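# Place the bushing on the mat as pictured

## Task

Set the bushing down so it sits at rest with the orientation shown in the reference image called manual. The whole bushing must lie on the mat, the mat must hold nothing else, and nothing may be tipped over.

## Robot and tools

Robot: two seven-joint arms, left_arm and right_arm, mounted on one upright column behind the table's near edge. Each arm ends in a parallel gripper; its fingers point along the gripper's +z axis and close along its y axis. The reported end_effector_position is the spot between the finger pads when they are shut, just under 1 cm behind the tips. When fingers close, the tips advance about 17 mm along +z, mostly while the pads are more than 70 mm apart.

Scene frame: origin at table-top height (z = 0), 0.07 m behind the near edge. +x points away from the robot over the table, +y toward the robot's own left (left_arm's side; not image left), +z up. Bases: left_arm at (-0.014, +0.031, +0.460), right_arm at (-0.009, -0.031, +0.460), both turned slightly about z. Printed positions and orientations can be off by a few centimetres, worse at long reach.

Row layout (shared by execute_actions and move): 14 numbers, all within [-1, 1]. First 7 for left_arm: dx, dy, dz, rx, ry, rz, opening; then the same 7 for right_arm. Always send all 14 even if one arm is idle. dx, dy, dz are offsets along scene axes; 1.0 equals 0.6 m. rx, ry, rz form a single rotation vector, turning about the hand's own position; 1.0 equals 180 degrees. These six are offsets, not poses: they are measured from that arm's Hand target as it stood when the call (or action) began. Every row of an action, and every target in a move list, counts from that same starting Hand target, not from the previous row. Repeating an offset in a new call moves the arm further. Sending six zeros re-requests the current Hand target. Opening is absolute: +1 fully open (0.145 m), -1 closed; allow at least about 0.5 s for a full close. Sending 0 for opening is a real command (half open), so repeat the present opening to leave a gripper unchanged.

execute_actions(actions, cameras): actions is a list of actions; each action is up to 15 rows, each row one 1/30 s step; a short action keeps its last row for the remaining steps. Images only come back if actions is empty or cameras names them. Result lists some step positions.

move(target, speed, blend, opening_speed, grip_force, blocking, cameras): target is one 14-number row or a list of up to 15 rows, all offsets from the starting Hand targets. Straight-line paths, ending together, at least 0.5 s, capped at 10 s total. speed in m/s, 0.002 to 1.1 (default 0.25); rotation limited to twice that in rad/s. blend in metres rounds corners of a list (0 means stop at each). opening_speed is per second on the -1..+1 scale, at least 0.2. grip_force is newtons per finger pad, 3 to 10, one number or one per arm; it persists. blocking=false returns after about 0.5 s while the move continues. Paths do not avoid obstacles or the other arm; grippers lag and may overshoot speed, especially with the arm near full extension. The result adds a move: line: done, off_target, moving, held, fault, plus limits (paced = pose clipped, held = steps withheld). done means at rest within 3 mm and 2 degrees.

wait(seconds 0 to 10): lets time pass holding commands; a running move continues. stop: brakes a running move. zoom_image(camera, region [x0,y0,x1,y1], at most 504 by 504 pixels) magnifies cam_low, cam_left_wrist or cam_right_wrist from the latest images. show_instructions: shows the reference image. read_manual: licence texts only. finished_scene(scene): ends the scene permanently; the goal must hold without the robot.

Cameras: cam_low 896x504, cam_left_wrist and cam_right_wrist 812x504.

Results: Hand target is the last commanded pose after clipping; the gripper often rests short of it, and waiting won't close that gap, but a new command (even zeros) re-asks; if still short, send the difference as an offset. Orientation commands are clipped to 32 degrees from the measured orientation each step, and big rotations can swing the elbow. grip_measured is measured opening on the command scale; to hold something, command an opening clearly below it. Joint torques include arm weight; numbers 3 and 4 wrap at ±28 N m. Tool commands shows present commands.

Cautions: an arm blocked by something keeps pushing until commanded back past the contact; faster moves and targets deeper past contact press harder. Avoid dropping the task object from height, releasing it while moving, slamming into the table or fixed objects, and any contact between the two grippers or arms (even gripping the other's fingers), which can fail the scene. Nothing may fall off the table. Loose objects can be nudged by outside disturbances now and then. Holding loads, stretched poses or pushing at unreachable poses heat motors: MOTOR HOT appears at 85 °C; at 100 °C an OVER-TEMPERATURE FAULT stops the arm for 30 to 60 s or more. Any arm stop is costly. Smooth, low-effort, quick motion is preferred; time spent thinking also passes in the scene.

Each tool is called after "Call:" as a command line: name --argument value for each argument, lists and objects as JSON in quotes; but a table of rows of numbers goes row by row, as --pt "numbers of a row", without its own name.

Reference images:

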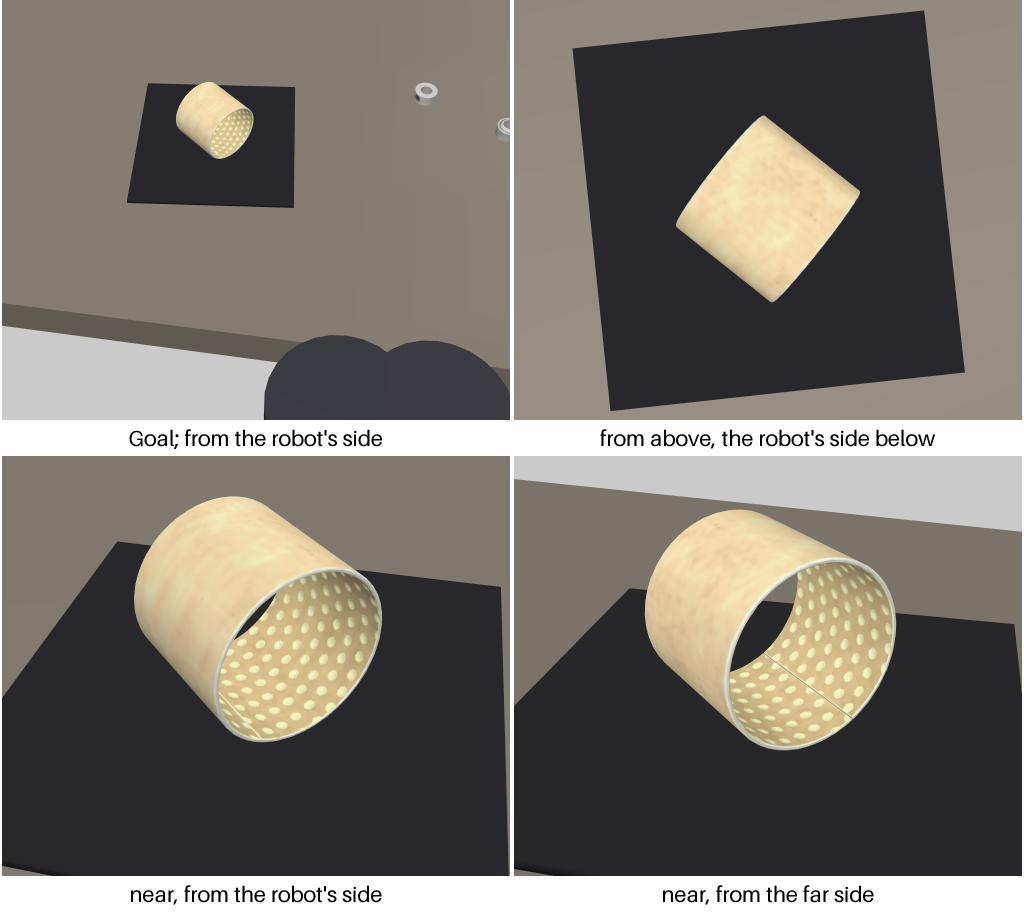

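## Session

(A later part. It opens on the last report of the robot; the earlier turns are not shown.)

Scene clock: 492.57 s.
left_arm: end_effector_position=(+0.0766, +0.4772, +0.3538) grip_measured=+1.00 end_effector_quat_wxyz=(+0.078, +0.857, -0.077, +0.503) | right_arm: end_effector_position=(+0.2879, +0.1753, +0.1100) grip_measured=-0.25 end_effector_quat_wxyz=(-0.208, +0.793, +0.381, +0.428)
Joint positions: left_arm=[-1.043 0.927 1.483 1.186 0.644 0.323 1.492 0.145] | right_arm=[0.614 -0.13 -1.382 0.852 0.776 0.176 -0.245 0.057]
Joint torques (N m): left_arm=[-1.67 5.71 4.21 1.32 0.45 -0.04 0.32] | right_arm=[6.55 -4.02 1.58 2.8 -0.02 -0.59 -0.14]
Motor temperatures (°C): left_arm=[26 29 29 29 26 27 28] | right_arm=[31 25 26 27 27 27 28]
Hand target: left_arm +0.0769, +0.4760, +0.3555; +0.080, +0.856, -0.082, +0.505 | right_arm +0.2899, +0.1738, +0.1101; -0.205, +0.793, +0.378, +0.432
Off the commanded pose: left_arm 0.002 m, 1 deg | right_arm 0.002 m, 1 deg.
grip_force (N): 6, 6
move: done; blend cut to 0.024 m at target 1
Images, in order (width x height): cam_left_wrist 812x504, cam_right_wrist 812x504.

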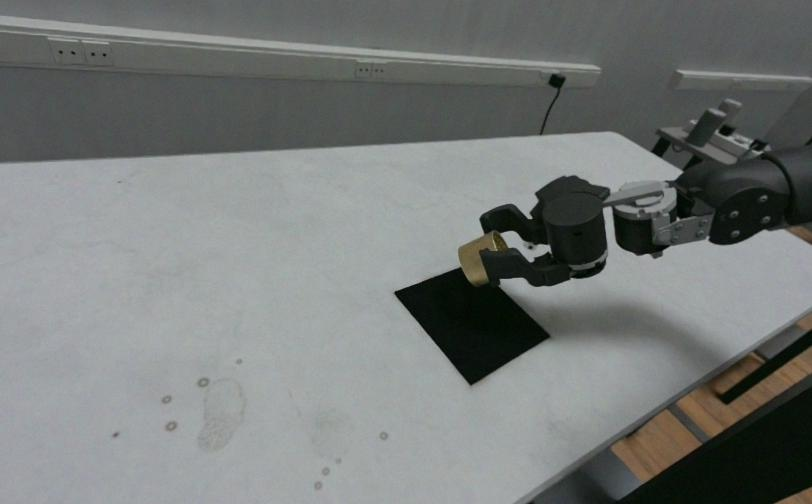

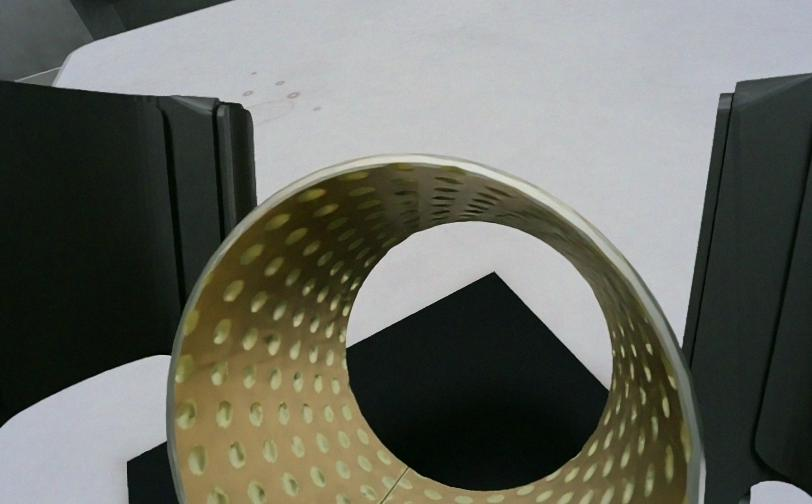

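Call:
move --target '[0,0,0,0,0,0,1,0.004,0.020,-0.095,0,0,0,-0.5]' --speed 0.1 --cameras '["cam_left_wrist","cam_right_wrist"]'

Call:
zoom_image --camera "cam_left_wrist" --region '[380, 220, 580, 370]'

Scene clock: 520.57 s.
left_arm: end_effector_position=(+0.0766, +0.4772, +0.3538) grip_measured=+1.00 end_effector_quat_wxyz=(+0.078, +0.857, -0.077, +0.503) | right_arm: end_effector_position=(+0.2813, +0.1637, +0.0688) grip_measured=-0.25 end_effector_quat_wxyz=(-0.221, +0.792, +0.388, +0.415)
Joint positions: left_arm=[-1.043 0.927 1.483 1.186 0.644 0.323 1.492 0.145] | right_arm=[0.625 -0.176 -1.554 0.606 0.913 -0.026 -0.134 0.057]
Joint torques (N m): left_arm=[-1.75 5.68 4.26 1.36 0.43 -0.06 0.32] | right_arm=[7.03 -4.31 0.47 2.36 0.03 -0.61 0.26]
Hand target: left_arm +0.0769, +0.4760, +0.3555; +0.080, +0.856, -0.082, +0.505 | right_arm +0.2922, +0.1858, +0.0531; -0.205, +0.793, +0.378, +0.432
Off the commanded pose: left_arm 0.002 m, 1 deg | right_arm 0.029 m, 3 deg.
joint sent to its limit (right arm) — joint 2 (shoulder roll), lower limit; joint 3 (upper arm roll), lower limit. The joint targets are off in position and orientation.
grip_force (N): 6, 6
move: off_target (right_arm)
Images, in order (width x height): cam_left_wrist 812x504, cam_right_wrist 812x504.

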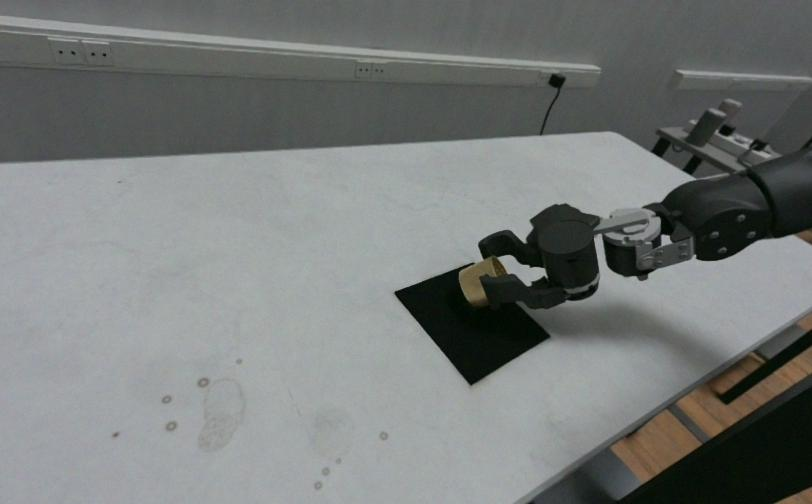

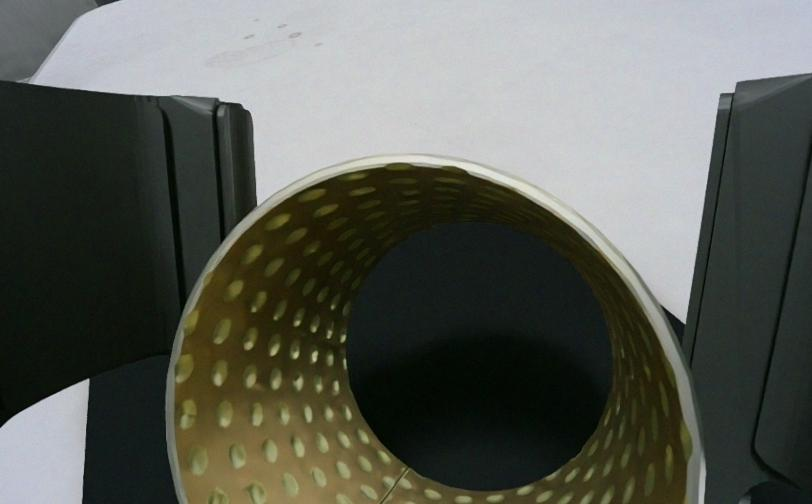

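Scaled by 2.520 from the camera's 812x504 image, which has a finer 957x594 frame.

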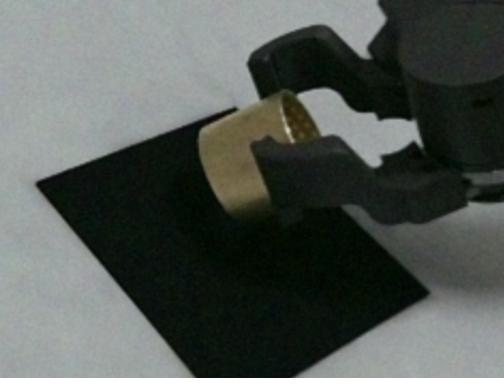

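Call:
move --pt "0 0 0 0 0 0 1 -0.062 -0.21 0.078 0.056 -0.045 0 -0.5" --pt "0 0 0 0 0 0 1 -0.067 -0.208 -0.003 0.056 -0.045 0 -0.5" --speed 0.12 --blend 0.01 --cameras '["cam_left_wrist","cam_right_wrist"]'

Call:
zoom_image --camera "cam_left_wrist" --region '[450, 220, 650, 370]'

Scene clock: 565.93 s.
left_arm: end_effector_position=(+0.0766, +0.4772, +0.3538) grip_measured=+1.00 end_effector_quat_wxyz=(+0.078, +0.857, -0.077, +0.503) | right_arm: end_effector_position=(+0.2550, +0.0610, +0.0536) grip_measured=-0.25 end_effector_quat_wxyz=(-0.244, +0.739, +0.349, +0.523)
Joint positions: left_arm=[-1.043 0.927 1.483 1.186 0.644 0.323 1.492 0.145] | right_arm=[0.43 0.217 -1.554 0.869 0.737 -0.467 -0.202 0.057]
Joint torques (N m): left_arm=[-1.67 5.74 4.36 1.31 0.43 -0.06 0.32] | right_arm=[4.31 -1.28 0.58 1.92 0.1 -0.41 0.27]
Hand target: left_arm +0.0769, +0.4760, +0.3555; +0.080, +0.856, -0.082, +0.505 | right_arm +0.2520, +0.0609, +0.0512; -0.246, +0.739, +0.352, +0.518
Off the commanded pose: left_arm 0.002 m, 1 deg | right_arm 0.004 m, 1 deg.
joint sent to its limit (right arm) — joint 3 (upper arm roll), lower limit. The joint targets still meet the commanded pose.
grip_force (N): 6, 6
move: off_target (right_arm)
Images, in order (width x height): cam_left_wrist 812x504, cam_right_wrist 812x504.

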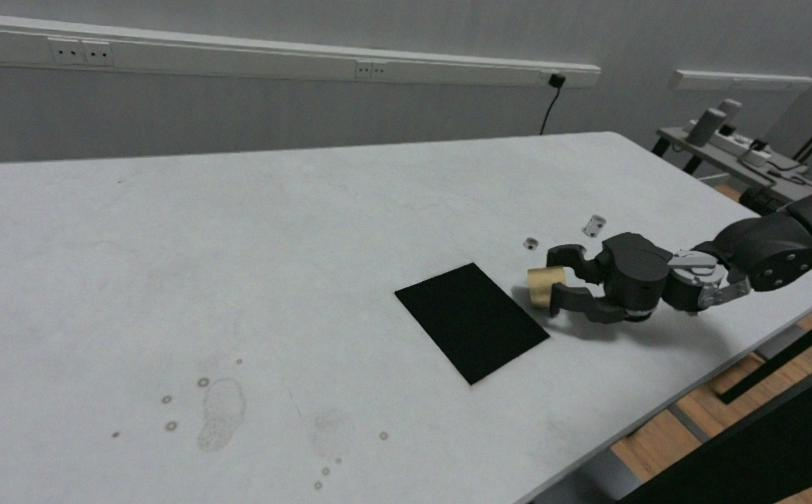

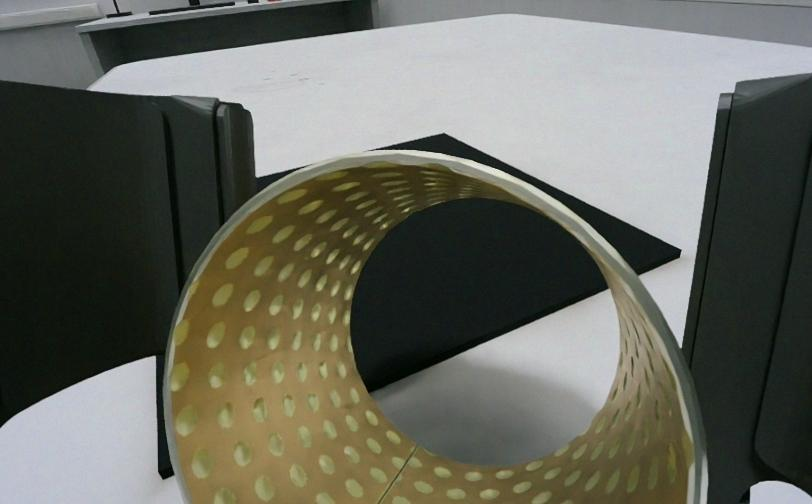

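Scaled by 2.520 from the camera's 812x504 image, which has a finer 957x594 frame.

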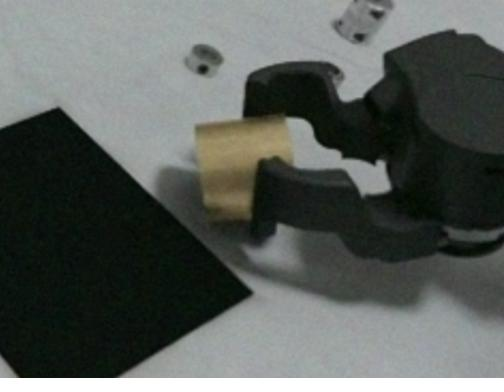

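Call:
move --pt "0 0 0 0 0 0 1 -0.0173 -0.022 -0.010 0 0 0 -0.45" --pt "0 0 0 0 0 0 1 -0.0267 -0.033 -0.027 0 0 0 -0.45" --speed 0.05 --grip_force 3 --blend 0.004 --cameras '["cam_left_wrist","cam_right_wrist"]'

Call:
zoom_image --camera "cam_left_wrist" --region '[450, 220, 650, 370]'

Scene clock: 575.60 s.
left_arm: end_effector_position=(+0.0766, +0.4772, +0.3538) grip_measured=+1.00 end_effector_quat_wxyz=(+0.078, +0.857, -0.077, +0.503) | right_arm: end_effector_position=(+0.2406, +0.0421, +0.0398) grip_measured=-0.25 end_effector_quat_wxyz=(-0.246, +0.736, +0.347, +0.527)
Joint positions: left_arm=[-1.043 0.927 1.483 1.186 0.644 0.323 1.492 0.145] | right_arm=[0.376 0.242 -1.554 0.821 0.714 -0.563 -0.185 0.057]
Joint torques (N m): left_arm=[-1.67 5.74 4.27 1.36 0.42 -0.05 0.32] | right_arm=[2.78 -0.86 0.42 1.46 0.09 -0.14 0.32]
Hand target: left_arm +0.0769, +0.4760, +0.3555; +0.080, +0.856, -0.082, +0.505 | right_arm +0.2360, +0.0411, +0.0350; -0.246, +0.739, +0.352, +0.518
Off the commanded pose: left_arm 0.002 m, 1 deg | right_arm 0.007 m, 1 deg.
joint sent to its limit (right arm) — joint 3 (upper arm roll), lower limit. The joint targets still meet the commanded pose.
grip_force (N): 3, 3
move: off_target (right_arm)
Images, in order (width x height): cam_left_wrist 812x504, cam_right_wrist 812x504.

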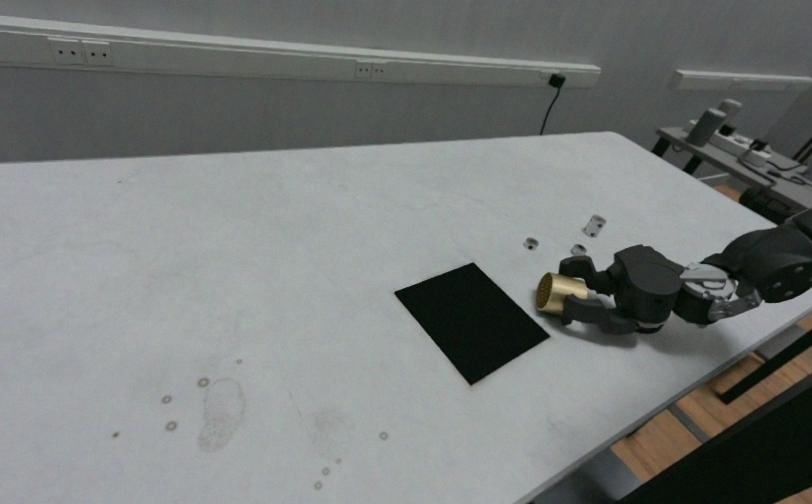

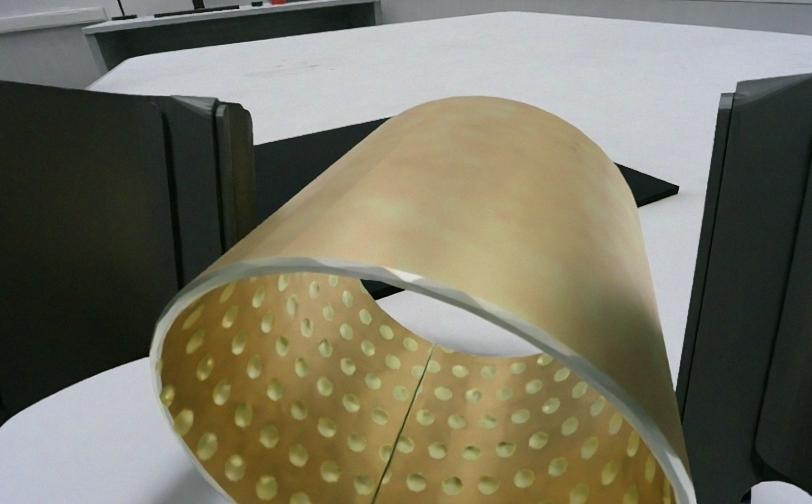

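Scaled by 2.520 from the camera's 812x504 image, which has a finer 957x594 frame.

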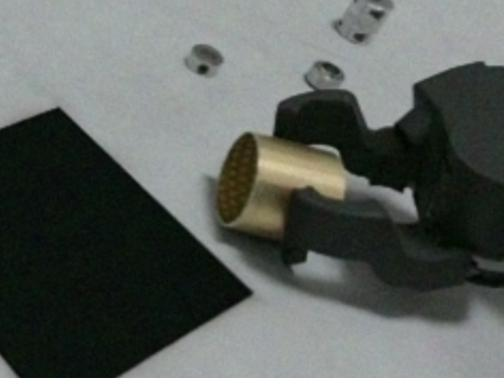

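Call:
move --pt "0 0 0 0 0 0 1 -0.006 -0.006 -0.010 0 0 0 -0.45" --pt "0 0 0 0 0 0 1 -0.006 -0.006 -0.006 0 0 0 0.0" --pt "0 0 0 0 0 0 1 0.004 0.004 0.002 -0.056 0.045 0 0.0" --pt "0 0 0 0 0 0 1 0.004 0.004 0.002 -0.056 0.045 0 -0.5" --speed '[0.04,0.04,0.1,0.1]' --grip_force 5 --opening_speed 0.5 --cameras '["cam_left_wrist","cam_right_wrist"]'

Call:
zoom_image --camera "cam_left_wrist" --region '[450, 220, 650, 370]'

Scene clock: 605.40 s.
left_arm: end_effector_position=(+0.0766, +0.4772, +0.3538) grip_measured=+1.00 end_effector_quat_wxyz=(+0.078, +0.857, -0.077, +0.503) | right_arm: end_effector_position=(+0.2367, +0.0454, +0.0366) grip_measured=-0.24 end_effector_quat_wxyz=(-0.210, +0.791, +0.380, +0.431)
Joint positions: left_arm=[-1.043 0.927 1.483 1.186 0.644 0.323 1.492 0.145] | right_arm=[0.434 0.307 -1.553 1.046 0.771 -0.174 -0.225 0.057]
Joint torques (N m): left_arm=[-1.75 5.79 4.27 1.36 0.45 -0.04 0.32] | right_arm=[4.68 -0.67 1.55 2.7 0.08 -0.29 -0.16]
Hand target: left_arm +0.0769, +0.4760, +0.3555; +0.080, +0.856, -0.082, +0.505 | right_arm +0.2383, +0.0436, +0.0363; -0.205, +0.793, +0.378, +0.432
Off the commanded pose: left_arm 0.002 m, 1 deg | right_arm 0.003 m, 1 deg.
grip_force (N): 5, 5
move: done; target 2's new opening was sent with right_arm's hand 0.010 m and 2 deg from that target
Images, in order (width x height): cam_left_wrist 812x504, cam_right_wrist 812x504.

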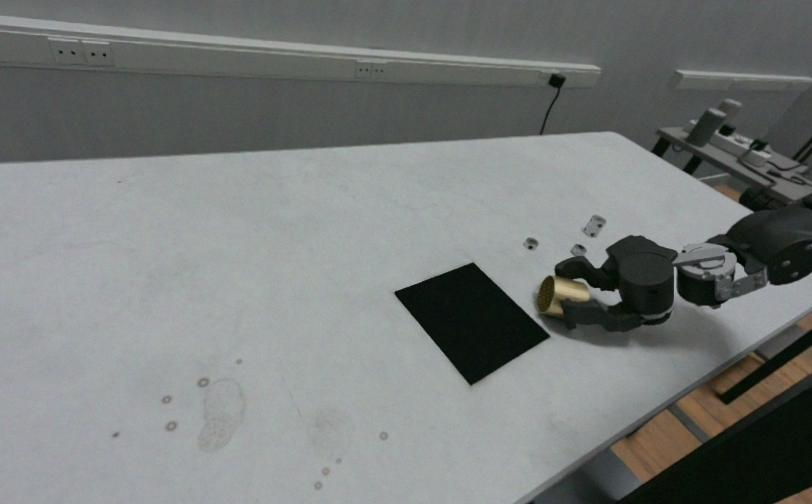

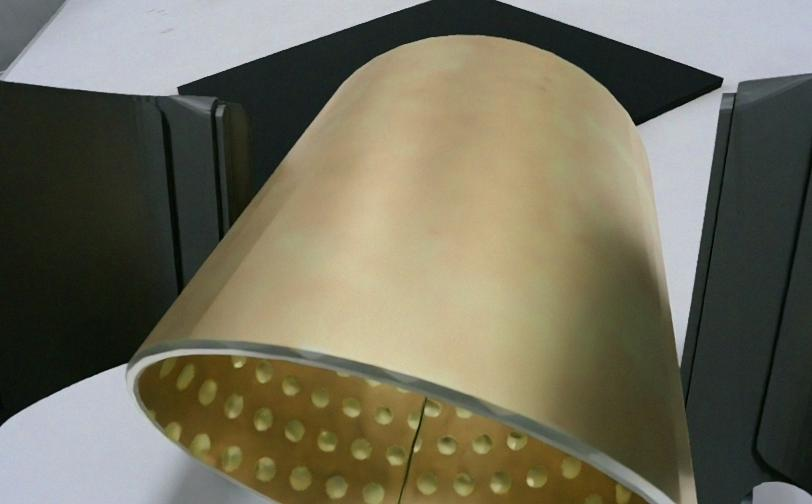

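Scaled by 2.520 from the camera's 812x504 image, which has a finer 957x594 frame.

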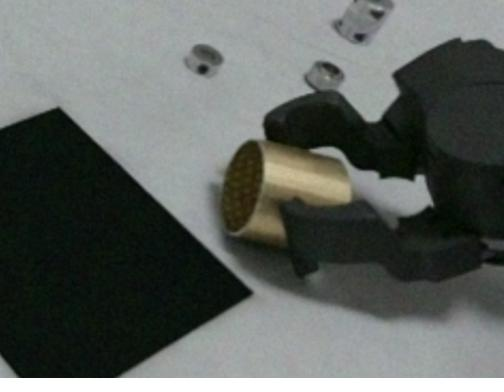

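Call:
move --pt "0 0 0 0 0 0 1 0.0 0.0 0.05 0 0 0 -0.5" --pt "0 0 0 0 0 0 1 0.04 0.17 0.05 0 0 0 -0.5" --speed 0.12 --blend 0.01 --cameras '["cam_left_wrist","cam_right_wrist"]'

Call:
zoom_image --camera "cam_left_wrist" --region '[380, 220, 580, 400]'

Scene clock: 628.73 s.
left_arm: end_effector_position=(+0.0766, +0.4772, +0.3538) grip_measured=+1.00 end_effector_quat_wxyz=(+0.078, +0.857, -0.077, +0.503) | right_arm: end_effector_position=(+0.2622, +0.1451, +0.0657) grip_measured=-0.24 end_effector_quat_wxyz=(-0.202, +0.794, +0.377, +0.431)
Joint positions: left_arm=[-1.043 0.927 1.483 1.186 0.644 0.323 1.492 0.145] | right_arm=[0.538 -0.06 -1.522 0.814 0.818 -0.006 -0.278 0.057]
Joint torques (N m): left_arm=[-1.65 5.79 4.27 1.33 0.45 -0.05 0.32] | right_arm=[6.29 -3.42 1.32 2.69 0.02 -0.55 0.23]
Hand target: left_arm +0.0769, +0.4760, +0.3555; +0.080, +0.856, -0.082, +0.505 | right_arm +0.2625, +0.1455, +0.0663; -0.205, +0.793, +0.378, +0.432
Off the commanded pose: left_arm 0.002 m, 1 deg | right_arm 0.001 m, 0 deg.
grip_force (N): 5, 5
move: done
Images, in order (width x height): cam_left_wrist 812x504, cam_right_wrist 812x504.

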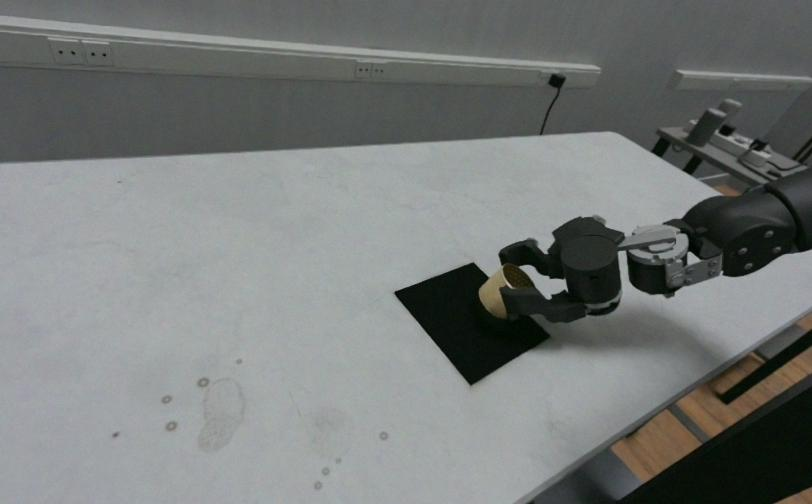

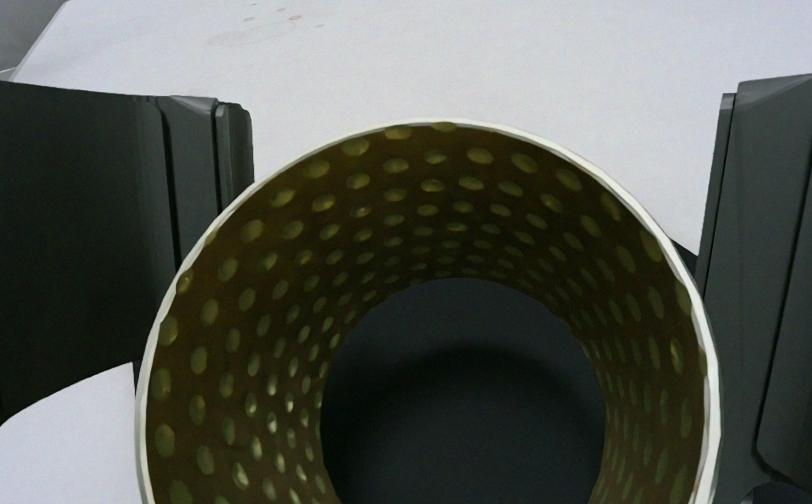

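Scaled by 2.520 from the camera's 812x504 image, which has a finer 957x594 frame.

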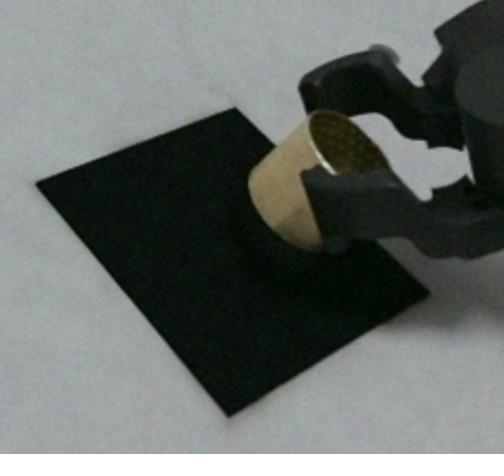

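Call:
move --pt "0 0 0 0 0 0 1 0.005 0.007 -0.027 0 0 0 -0.5" --pt "0 0 0 0 0 0 1 -0.016 -0.019 -0.036 0 0 0 -0.45" --pt "0 0 0 0 0 0 1 -0.029 -0.036 -0.052 0 0 0 -0.45" --speed 0.05 --blend 0.004 --grip_force 3 --cameras '["cam_left_wrist","cam_right_wrist"]'

Call:
zoom_image --camera "cam_left_wrist" --region '[380, 220, 580, 400]'

Scene clock: 652.20 s.
left_arm: end_effector_position=(+0.0766, +0.4772, +0.3538) grip_measured=+1.00 end_effector_quat_wxyz=(+0.078, +0.857, -0.077, +0.503) | right_arm: end_effector_position=(+0.2477, +0.1302, +0.0425) grip_measured=-0.24 end_effector_quat_wxyz=(-0.214, +0.786, +0.376, +0.442)
Joint positions: left_arm=[-1.043 0.927 1.483 1.186 0.644 0.323 1.492 0.145] | right_arm=[0.469 -0.049 -1.533 0.724 0.772 -0.153 -0.228 0.058]
Joint torques (N m): left_arm=[-1.75 5.82 4.3 1.33 0.44 -0.04 0.33] | right_arm=[3.36 -1.91 0.35 2.1 0.11 0.09 -0.11]
Hand target: left_arm +0.0769, +0.4760, +0.3555; +0.080, +0.856, -0.082, +0.505 | right_arm +0.2451, +0.1240, +0.0351; -0.205, +0.793, +0.378, +0.432
Off the commanded pose: left_arm 0.002 m, 1 deg | right_arm 0.010 m, 2 deg.
grip_force (N): 3, 3
move: off_target (right_arm); blend cut to 0 m at target 2
Images, in order (width x height): cam_left_wrist 812x504, cam_right_wrist 812x504.

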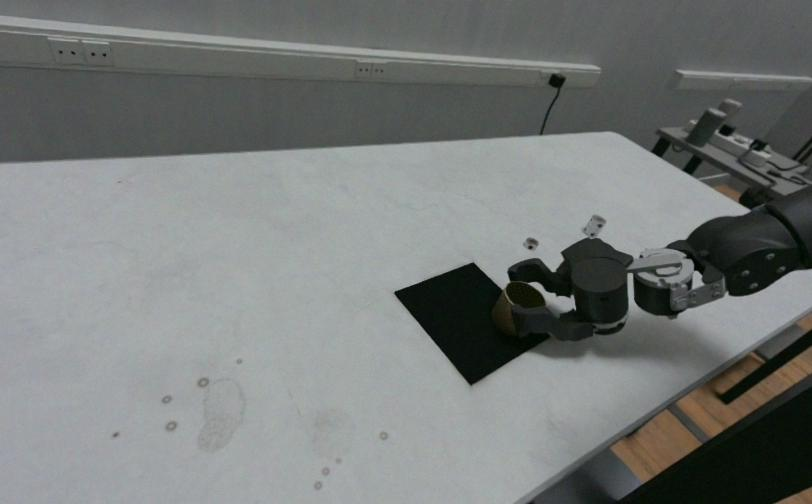

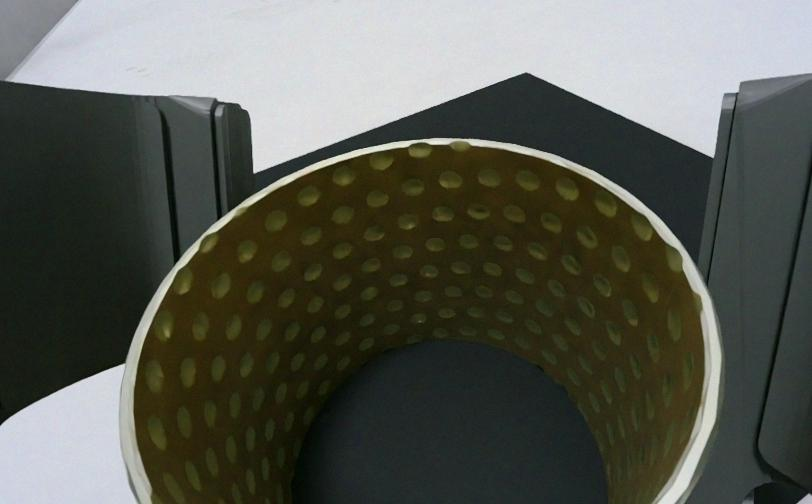

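Scaled by 2.520 from the camera's 812x504 image, which has a finer 957x594 frame.

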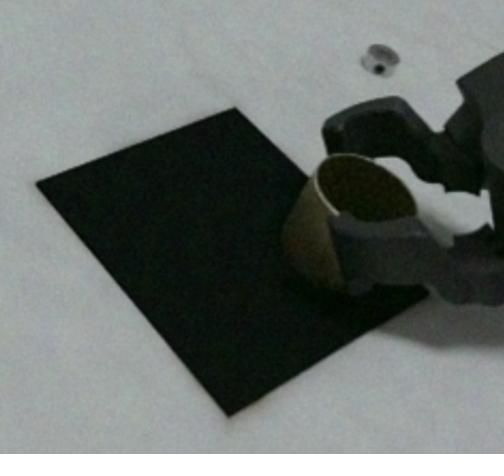

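Call:
move --pt "0 0 0 0 0 0 1 0.0 0.0 0.07 0 0 0 -0.6" --pt "0 0 0 0 0 0 1 0.02 -0.17 0.07 -0.086 0.07 0 -0.6" --speed 0.15 --blend 0.01 --grip_force 9 --cameras '["cam_left_wrist","cam_right_wrist"]'

Call:
zoom_image --camera "cam_left_wrist" --region '[450, 200, 650, 370]'

Scene clock: 687.93 s.
left_arm: end_effector_position=(+0.0766, +0.4772, +0.3538) grip_measured=+1.00 end_effector_quat_wxyz=(+0.078, +0.857, -0.077, +0.503) | right_arm: end_effector_position=(+0.2590, +0.0197, +0.0765) grip_measured=-0.25 end_effector_quat_wxyz=(-0.132, +0.857, +0.405, +0.290)
Joint positions: left_arm=[-1.043 0.927 1.483 1.186 0.644 0.323 1.492 0.145] | right_arm=[0.626 0.438 -1.492 1.396 1.01 0.452 -0.322 0.057]
Joint torques (N m): left_arm=[-1.65 5.76 4.23 1.37 0.44 -0.05 0.32] | right_arm=[6.55 -1.04 1.68 3.36 0.06 -0.21 0.27]
Hand target: left_arm +0.0769, +0.4760, +0.3555; +0.080, +0.856, -0.082, +0.505 | right_arm +0.2571, +0.0219, +0.0771; -0.136, +0.856, +0.408, +0.288
Off the commanded pose: left_arm 0.002 m, 1 deg | right_arm 0.003 m, 1 deg.
grip_force (N): 9, 9
move: done
Images, in order (width x height): cam_left_wrist 812x504, cam_right_wrist 812x504.

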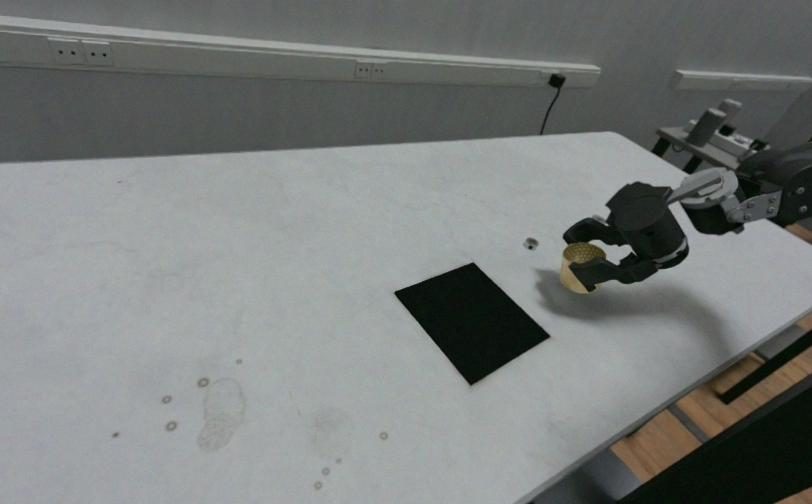

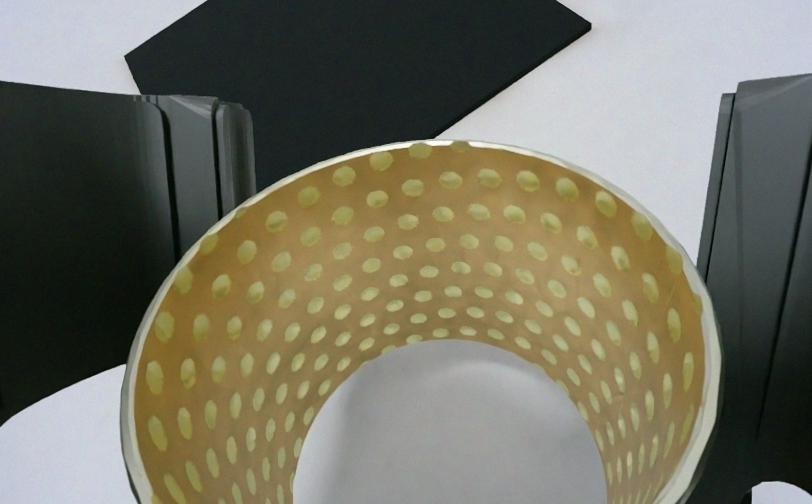

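Scaled by 2.520 from the camera's 812x504 image, which has a finer 957x594 frame.

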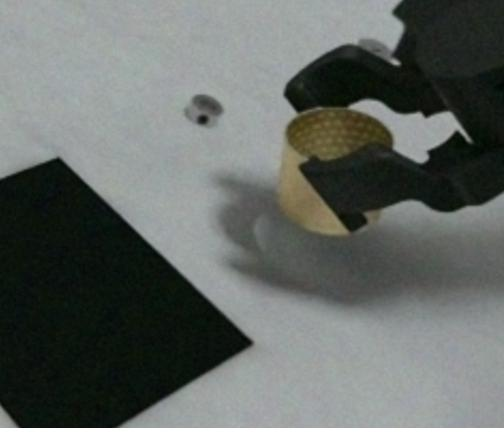

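Call:
move --pt "0 0 0 0 0 0 1 0.07 0.013 0 0 0 0 -0.6" --pt "0 0 0 0 0 0 1 0.07 0.013 -0.071 0 0 0 -0.6" --pt "0 0 0 0 0 0 1 0.07 0.013 -0.07 0 0 0 0.15" --speed '[0.15,0.06,0.06]' --blend '[0.01,0,0]' --opening_speed 0.6 --cameras '["cam_left_wrist","cam_right_wrist"]'

Call:
zoom_image --camera "cam_left_wrist" --region '[450, 180, 650, 350]'

Scene clock: 707.23 s.
left_arm: end_effector_position=(+0.0766, +0.4772, +0.3538) grip_measured=+1.00 end_effector_quat_wxyz=(+0.078, +0.857, -0.077, +0.503) | right_arm: end_effector_position=(+0.3024, +0.0289, +0.0364) grip_measured=+0.15 end_effector_quat_wxyz=(-0.133, +0.856, +0.405, +0.293)
Joint positions: left_arm=[-1.043 0.927 1.483 1.186 0.644 0.323 1.492 0.145] | right_arm=[0.689 0.22 -1.547 0.9 0.978 0.286 -0.081 0.087]
Joint torques (N m): left_arm=[-1.67 5.79 4.3 1.37 0.44 -0.04 0.32] | right_arm=[6.69 -1.17 1.1 2.33 0.13 -0.19 0.25]
Hand target: left_arm +0.0769, +0.4760, +0.3555; +0.080, +0.856, -0.082, +0.505 | right_arm +0.2992, +0.0296, +0.0350; -0.136, +0.856, +0.408, +0.288
Off the commanded pose: left_arm 0.002 m, 1 deg | right_arm 0.004 m, 1 deg.
grip_force (N): 9, 9
move: off_target (right_arm); target 3's new opening was sent with right_arm's hand 0.005 m and 1 deg from that target
Images, in order (width x height): cam_left_wrist 812x504, cam_right_wrist 812x504.

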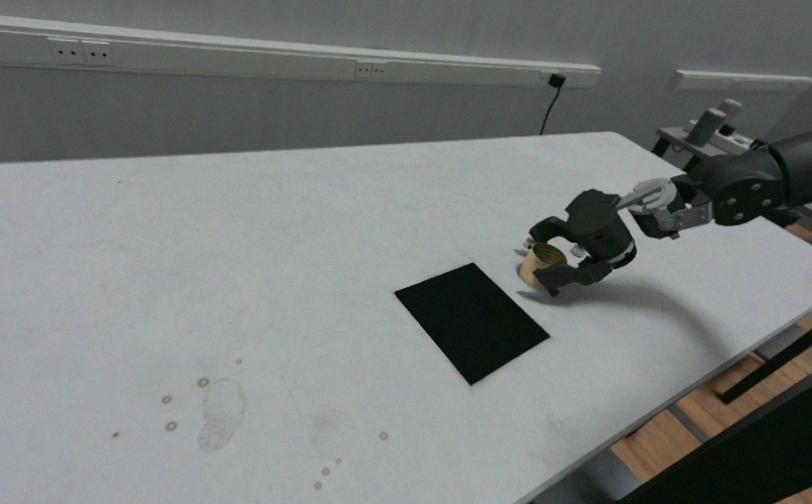

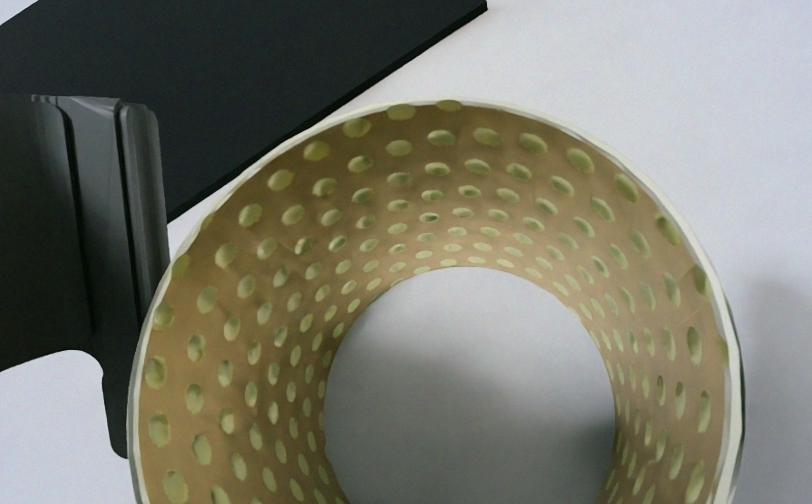

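Scaled by 2.520 from the camera's 812x504 image, which has a finer 957x594 frame.

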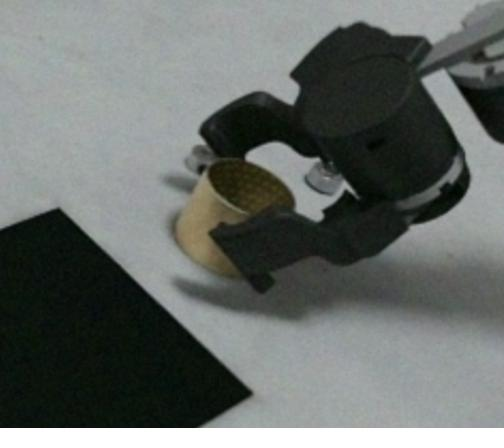

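Call:
move --target '[0,0,0,0,0,0,1,0,0,0.003,-0.108,0.087,0,0.15]' --speed 0.15 --cameras '["cam_right_wrist"]'

Scene clock: 714.00 s.
left_arm: end_effector_position=(+0.0766, +0.4772, +0.3538) grip_measured=+1.00 end_effector_quat_wxyz=(+0.078, +0.857, -0.077, +0.503) | right_arm: end_effector_position=(+0.3003, +0.0300, +0.0370) grip_measured=+0.15 end_effector_quat_wxyz=(-0.048, +0.897, +0.426, +0.106)
Joint positions: left_arm=[-1.043 0.927 1.483 1.186 0.644 0.323 1.492 0.145] | right_arm=[0.824 -0.001 -1.554 0.663 1.044 0.781 -0.006 0.087]
Joint torques (N m): left_arm=[-1.73 5.76 4.29 1.35 0.44 -0.04 0.32] | right_arm=[8.69 -2.15 0.8 1.33 0.09 0.06 0.26]
Hand target: left_arm +0.0769, +0.4760, +0.3555; +0.080, +0.856, -0.082, +0.505 | right_arm +0.2992, +0.0296, +0.0369; -0.044, +0.897, +0.428, +0.096
Off the commanded pose: left_arm 0.002 m, 1 deg | right_arm 0.001 m, 1 deg.
joint sent to its limit (right arm) — joint 3 (upper arm roll), lower limit; joint 6 (wrist pitch), upper limit. The joint targets still meet the commanded pose.
grip_force (N): 9, 9
move: done
Images, in order (width x height): cam_right_wrist 812x504.

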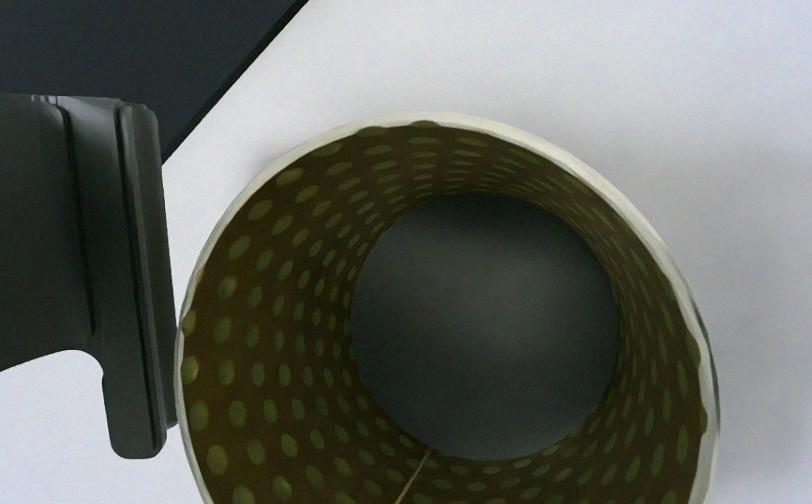

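Call:
move --pt "0 0 0 0 0 0 1 0 0 0 0 0 0 -0.6" --pt "0 0 0 0 0 0 1 0 0 0.1 0 0 0 -0.6" --pt "0 0 0 0 0 0 1 -0.074 0.017 0.1 0.259 -0.21 0 -0.6" --pt "0 0 0 0 0 0 1 -0.074 0.017 0.022 0.259 -0.21 0 -0.6" --speed '[0.1,0.15,0.2,0.08]' --blend '[0,0.02,0.01,0]' --opening_speed 0.8 --cameras '["cam_left_wrist","cam_right_wrist"]'

Call:
zoom_image --camera "cam_left_wrist" --region '[450, 200, 650, 370]'

Scene clock: 729.63 s.
left_arm: end_effector_position=(+0.0766, +0.4772, +0.3538) grip_measured=+1.00 end_effector_quat_wxyz=(+0.078, +0.857, -0.077, +0.503) | right_arm: end_effector_position=(+0.2567, +0.0390, +0.0503) grip_measured=-0.25 end_effector_quat_wxyz=(-0.248, +0.731, +0.346, +0.534)
Joint positions: left_arm=[-1.043 0.927 1.483 1.186 0.644 0.323 1.492 0.145] | right_arm=[0.419 0.266 -1.554 0.845 0.748 -0.554 -0.157 0.057]
Joint torques (N m): left_arm=[-1.7 5.84 4.25 1.39 0.44 -0.05 0.33] | right_arm=[4.42 -0.91 0.75 1.98 0.1 -0.6 0.25]
Hand target: left_arm +0.0769, +0.4760, +0.3555; +0.080, +0.856, -0.082, +0.505 | right_arm +0.2546, +0.0398, +0.0500; -0.252, +0.730, +0.347, +0.532
Off the commanded pose: left_arm 0.002 m, 1 deg | right_arm 0.002 m, 1 deg.
grip_force (N): 9, 9
move: done
Images, in order (width x height): cam_left_wrist 812x504, cam_right_wrist 812x504.

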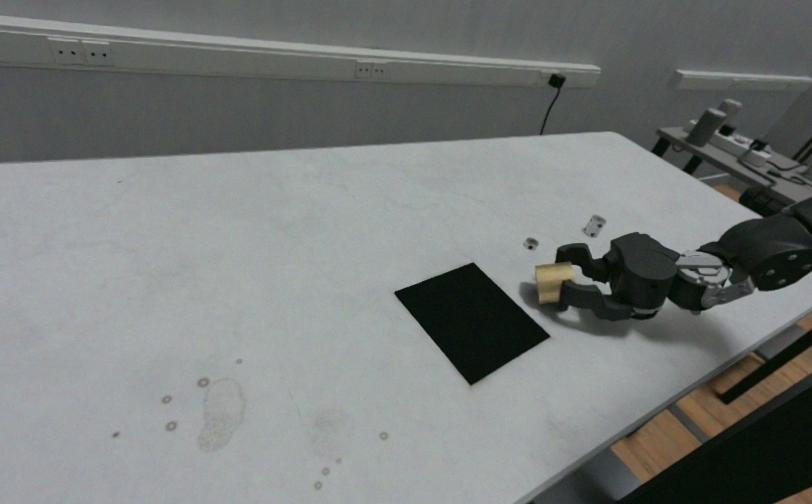

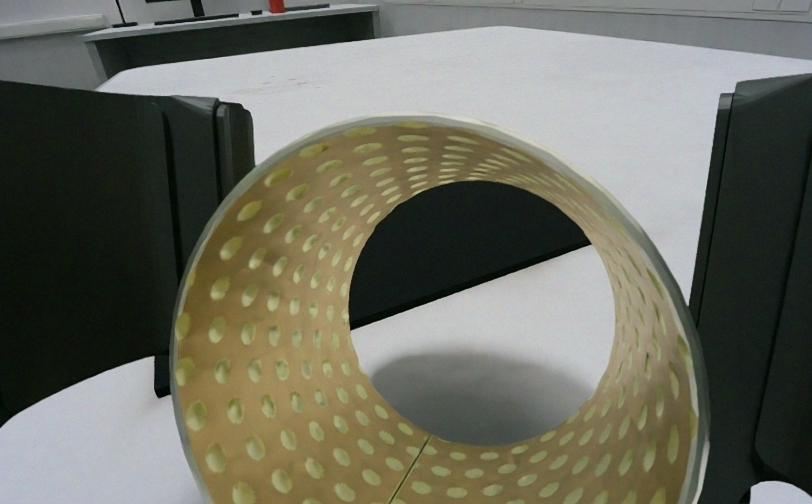

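Scaled by 2.520 from the camera's 812x504 image, which has a finer 957x594 frame.

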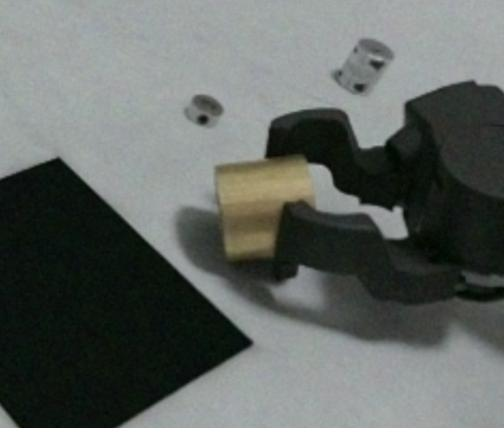

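Call:
move --pt "0 0 0 0 0 0 1 -0.013 -0.017 -0.015 0 0 0 -0.45" --pt "0 0 0 0 0 0 1 -0.027 -0.032 -0.037 0 0 0 -0.45" --pt "0 0 0 0 0 0 1 -0.025 -0.030 -0.032 0 0 0 0.0" --pt "0 0 0 0 0 0 1 -0.014 -0.016 -0.027 -0.065 0.052 0 0.0" --speed '[0.05,0.04,0.04,0.1]' --blend '[0.004,0,0,0]' --grip_force 3 --opening_speed 0.5 --cameras '["cam_left_wrist","cam_right_wrist"]'

Call:
zoom_image --camera "cam_left_wrist" --region '[450, 200, 650, 370]'

Scene clock: 745.20 s.
left_arm: end_effector_position=(+0.0766, +0.4772, +0.3538) grip_measured=+1.00 end_effector_quat_wxyz=(+0.078, +0.857, -0.077, +0.503) | right_arm: end_effector_position=(+0.2447, +0.0320, +0.0341) grip_measured=+0.00 end_effector_quat_wxyz=(-0.209, +0.790, +0.380, +0.433)
Joint positions: left_arm=[-1.043 0.927 1.483 1.186 0.644 0.323 1.492 0.145] | right_arm=[0.447 0.334 -1.554 1.022 0.787 -0.205 -0.185 0.076]
Joint torques (N m): left_arm=[-1.67 5.74 4.25 1.37 0.45 -0.05 0.32] | right_arm=[5 -0.49 1.58 2.52 0.08 -0.3 -0.14]
Hand target: left_arm +0.0769, +0.4760, +0.3555; +0.080, +0.856, -0.082, +0.505 | right_arm +0.2462, +0.0303, +0.0338; -0.204, +0.792, +0.378, +0.433
Off the commanded pose: left_arm 0.002 m, 1 deg | right_arm 0.002 m, 1 deg.
grip_force (N): 3, 3
move: done; target 3's new opening was sent with right_arm's hand 0.004 m and 1 deg from that target
Images, in order (width x height): cam_left_wrist 812x504, cam_right_wrist 812x504.

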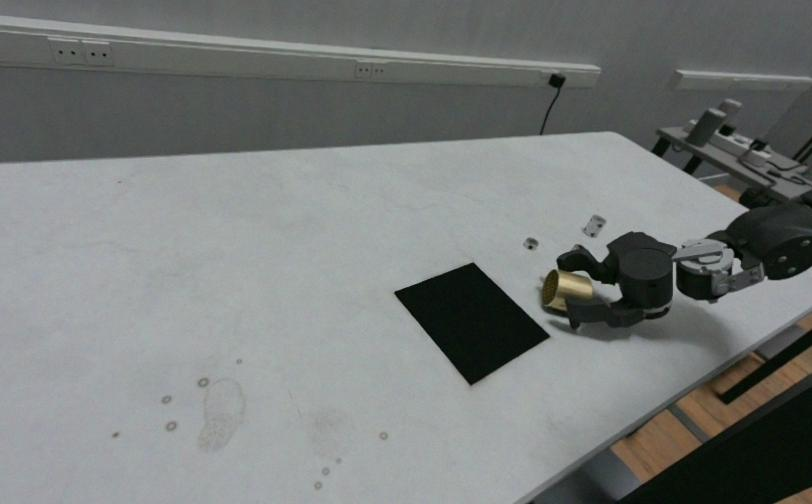

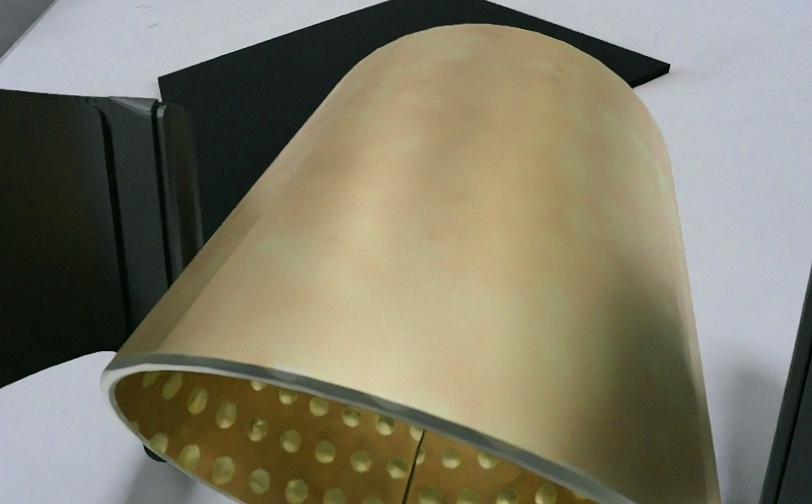

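Scaled by 2.520 from the camera's 812x504 image, which has a finer 957x594 frame.

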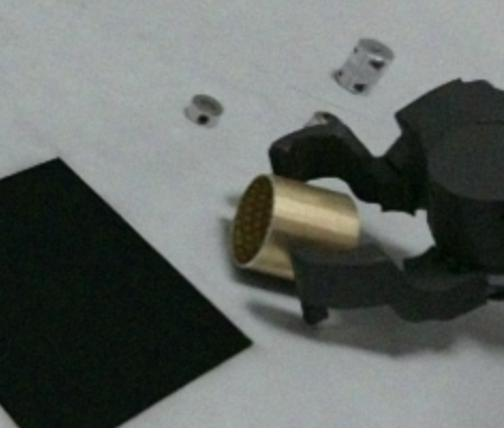

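Call:
move --pt "0 0 0 0 0 0 1 0.008 0.009 0.0 0 0 0 0.0" --pt "0 0 0 0 0 0 1 0.008 0.009 0.0 0 0 0 -0.8" --pt "0 0 0 0 0 0 1 0.008 0.009 0.025 0 0 0 -0.8" --speed 0.06 --grip_force 10 --opening_speed 0.6 --cameras '["cam_right_wrist"]'

Scene clock: 755.83 s.
left_arm: end_effector_position=(+0.0766, +0.4772, +0.3538) grip_measured=+1.00 end_effector_quat_wxyz=(+0.078, +0.857, -0.077, +0.503) | right_arm: end_effector_position=(+0.2486, +0.0364, +0.0476) grip_measured=-0.25 end_effector_quat_wxyz=(-0.208, +0.792, +0.380, +0.430)
Joint positions: left_arm=[-1.043 0.927 1.483 1.186 0.644 0.323 1.492 0.145] | right_arm=[0.47 0.36 -1.544 1.11 0.797 -0.137 -0.211 0.057]
Joint torques (N m): left_arm=[-1.73 5.82 4.26 1.37 0.44 -0.06 0.32] | right_arm=[5.6 -0.44 1.99 3 0 -0.37 -0.18]
Hand target: left_arm +0.0769, +0.4760, +0.3555; +0.080, +0.856, -0.082, +0.505 | right_arm +0.2511, +0.0356, +0.0489; -0.204, +0.792, +0.378, +0.433
Off the commanded pose: left_arm 0.002 m, 1 deg | right_arm 0.003 m, 1 deg.
move: done
Images, in order (width x height): cam_right_wrist 812x504.

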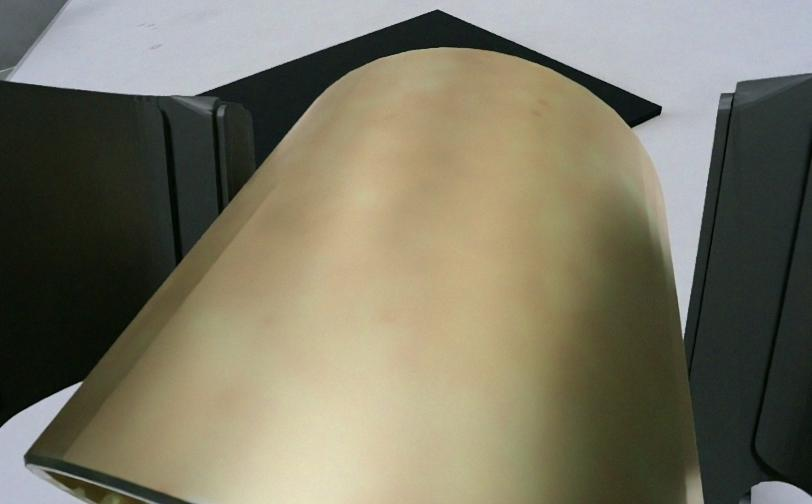

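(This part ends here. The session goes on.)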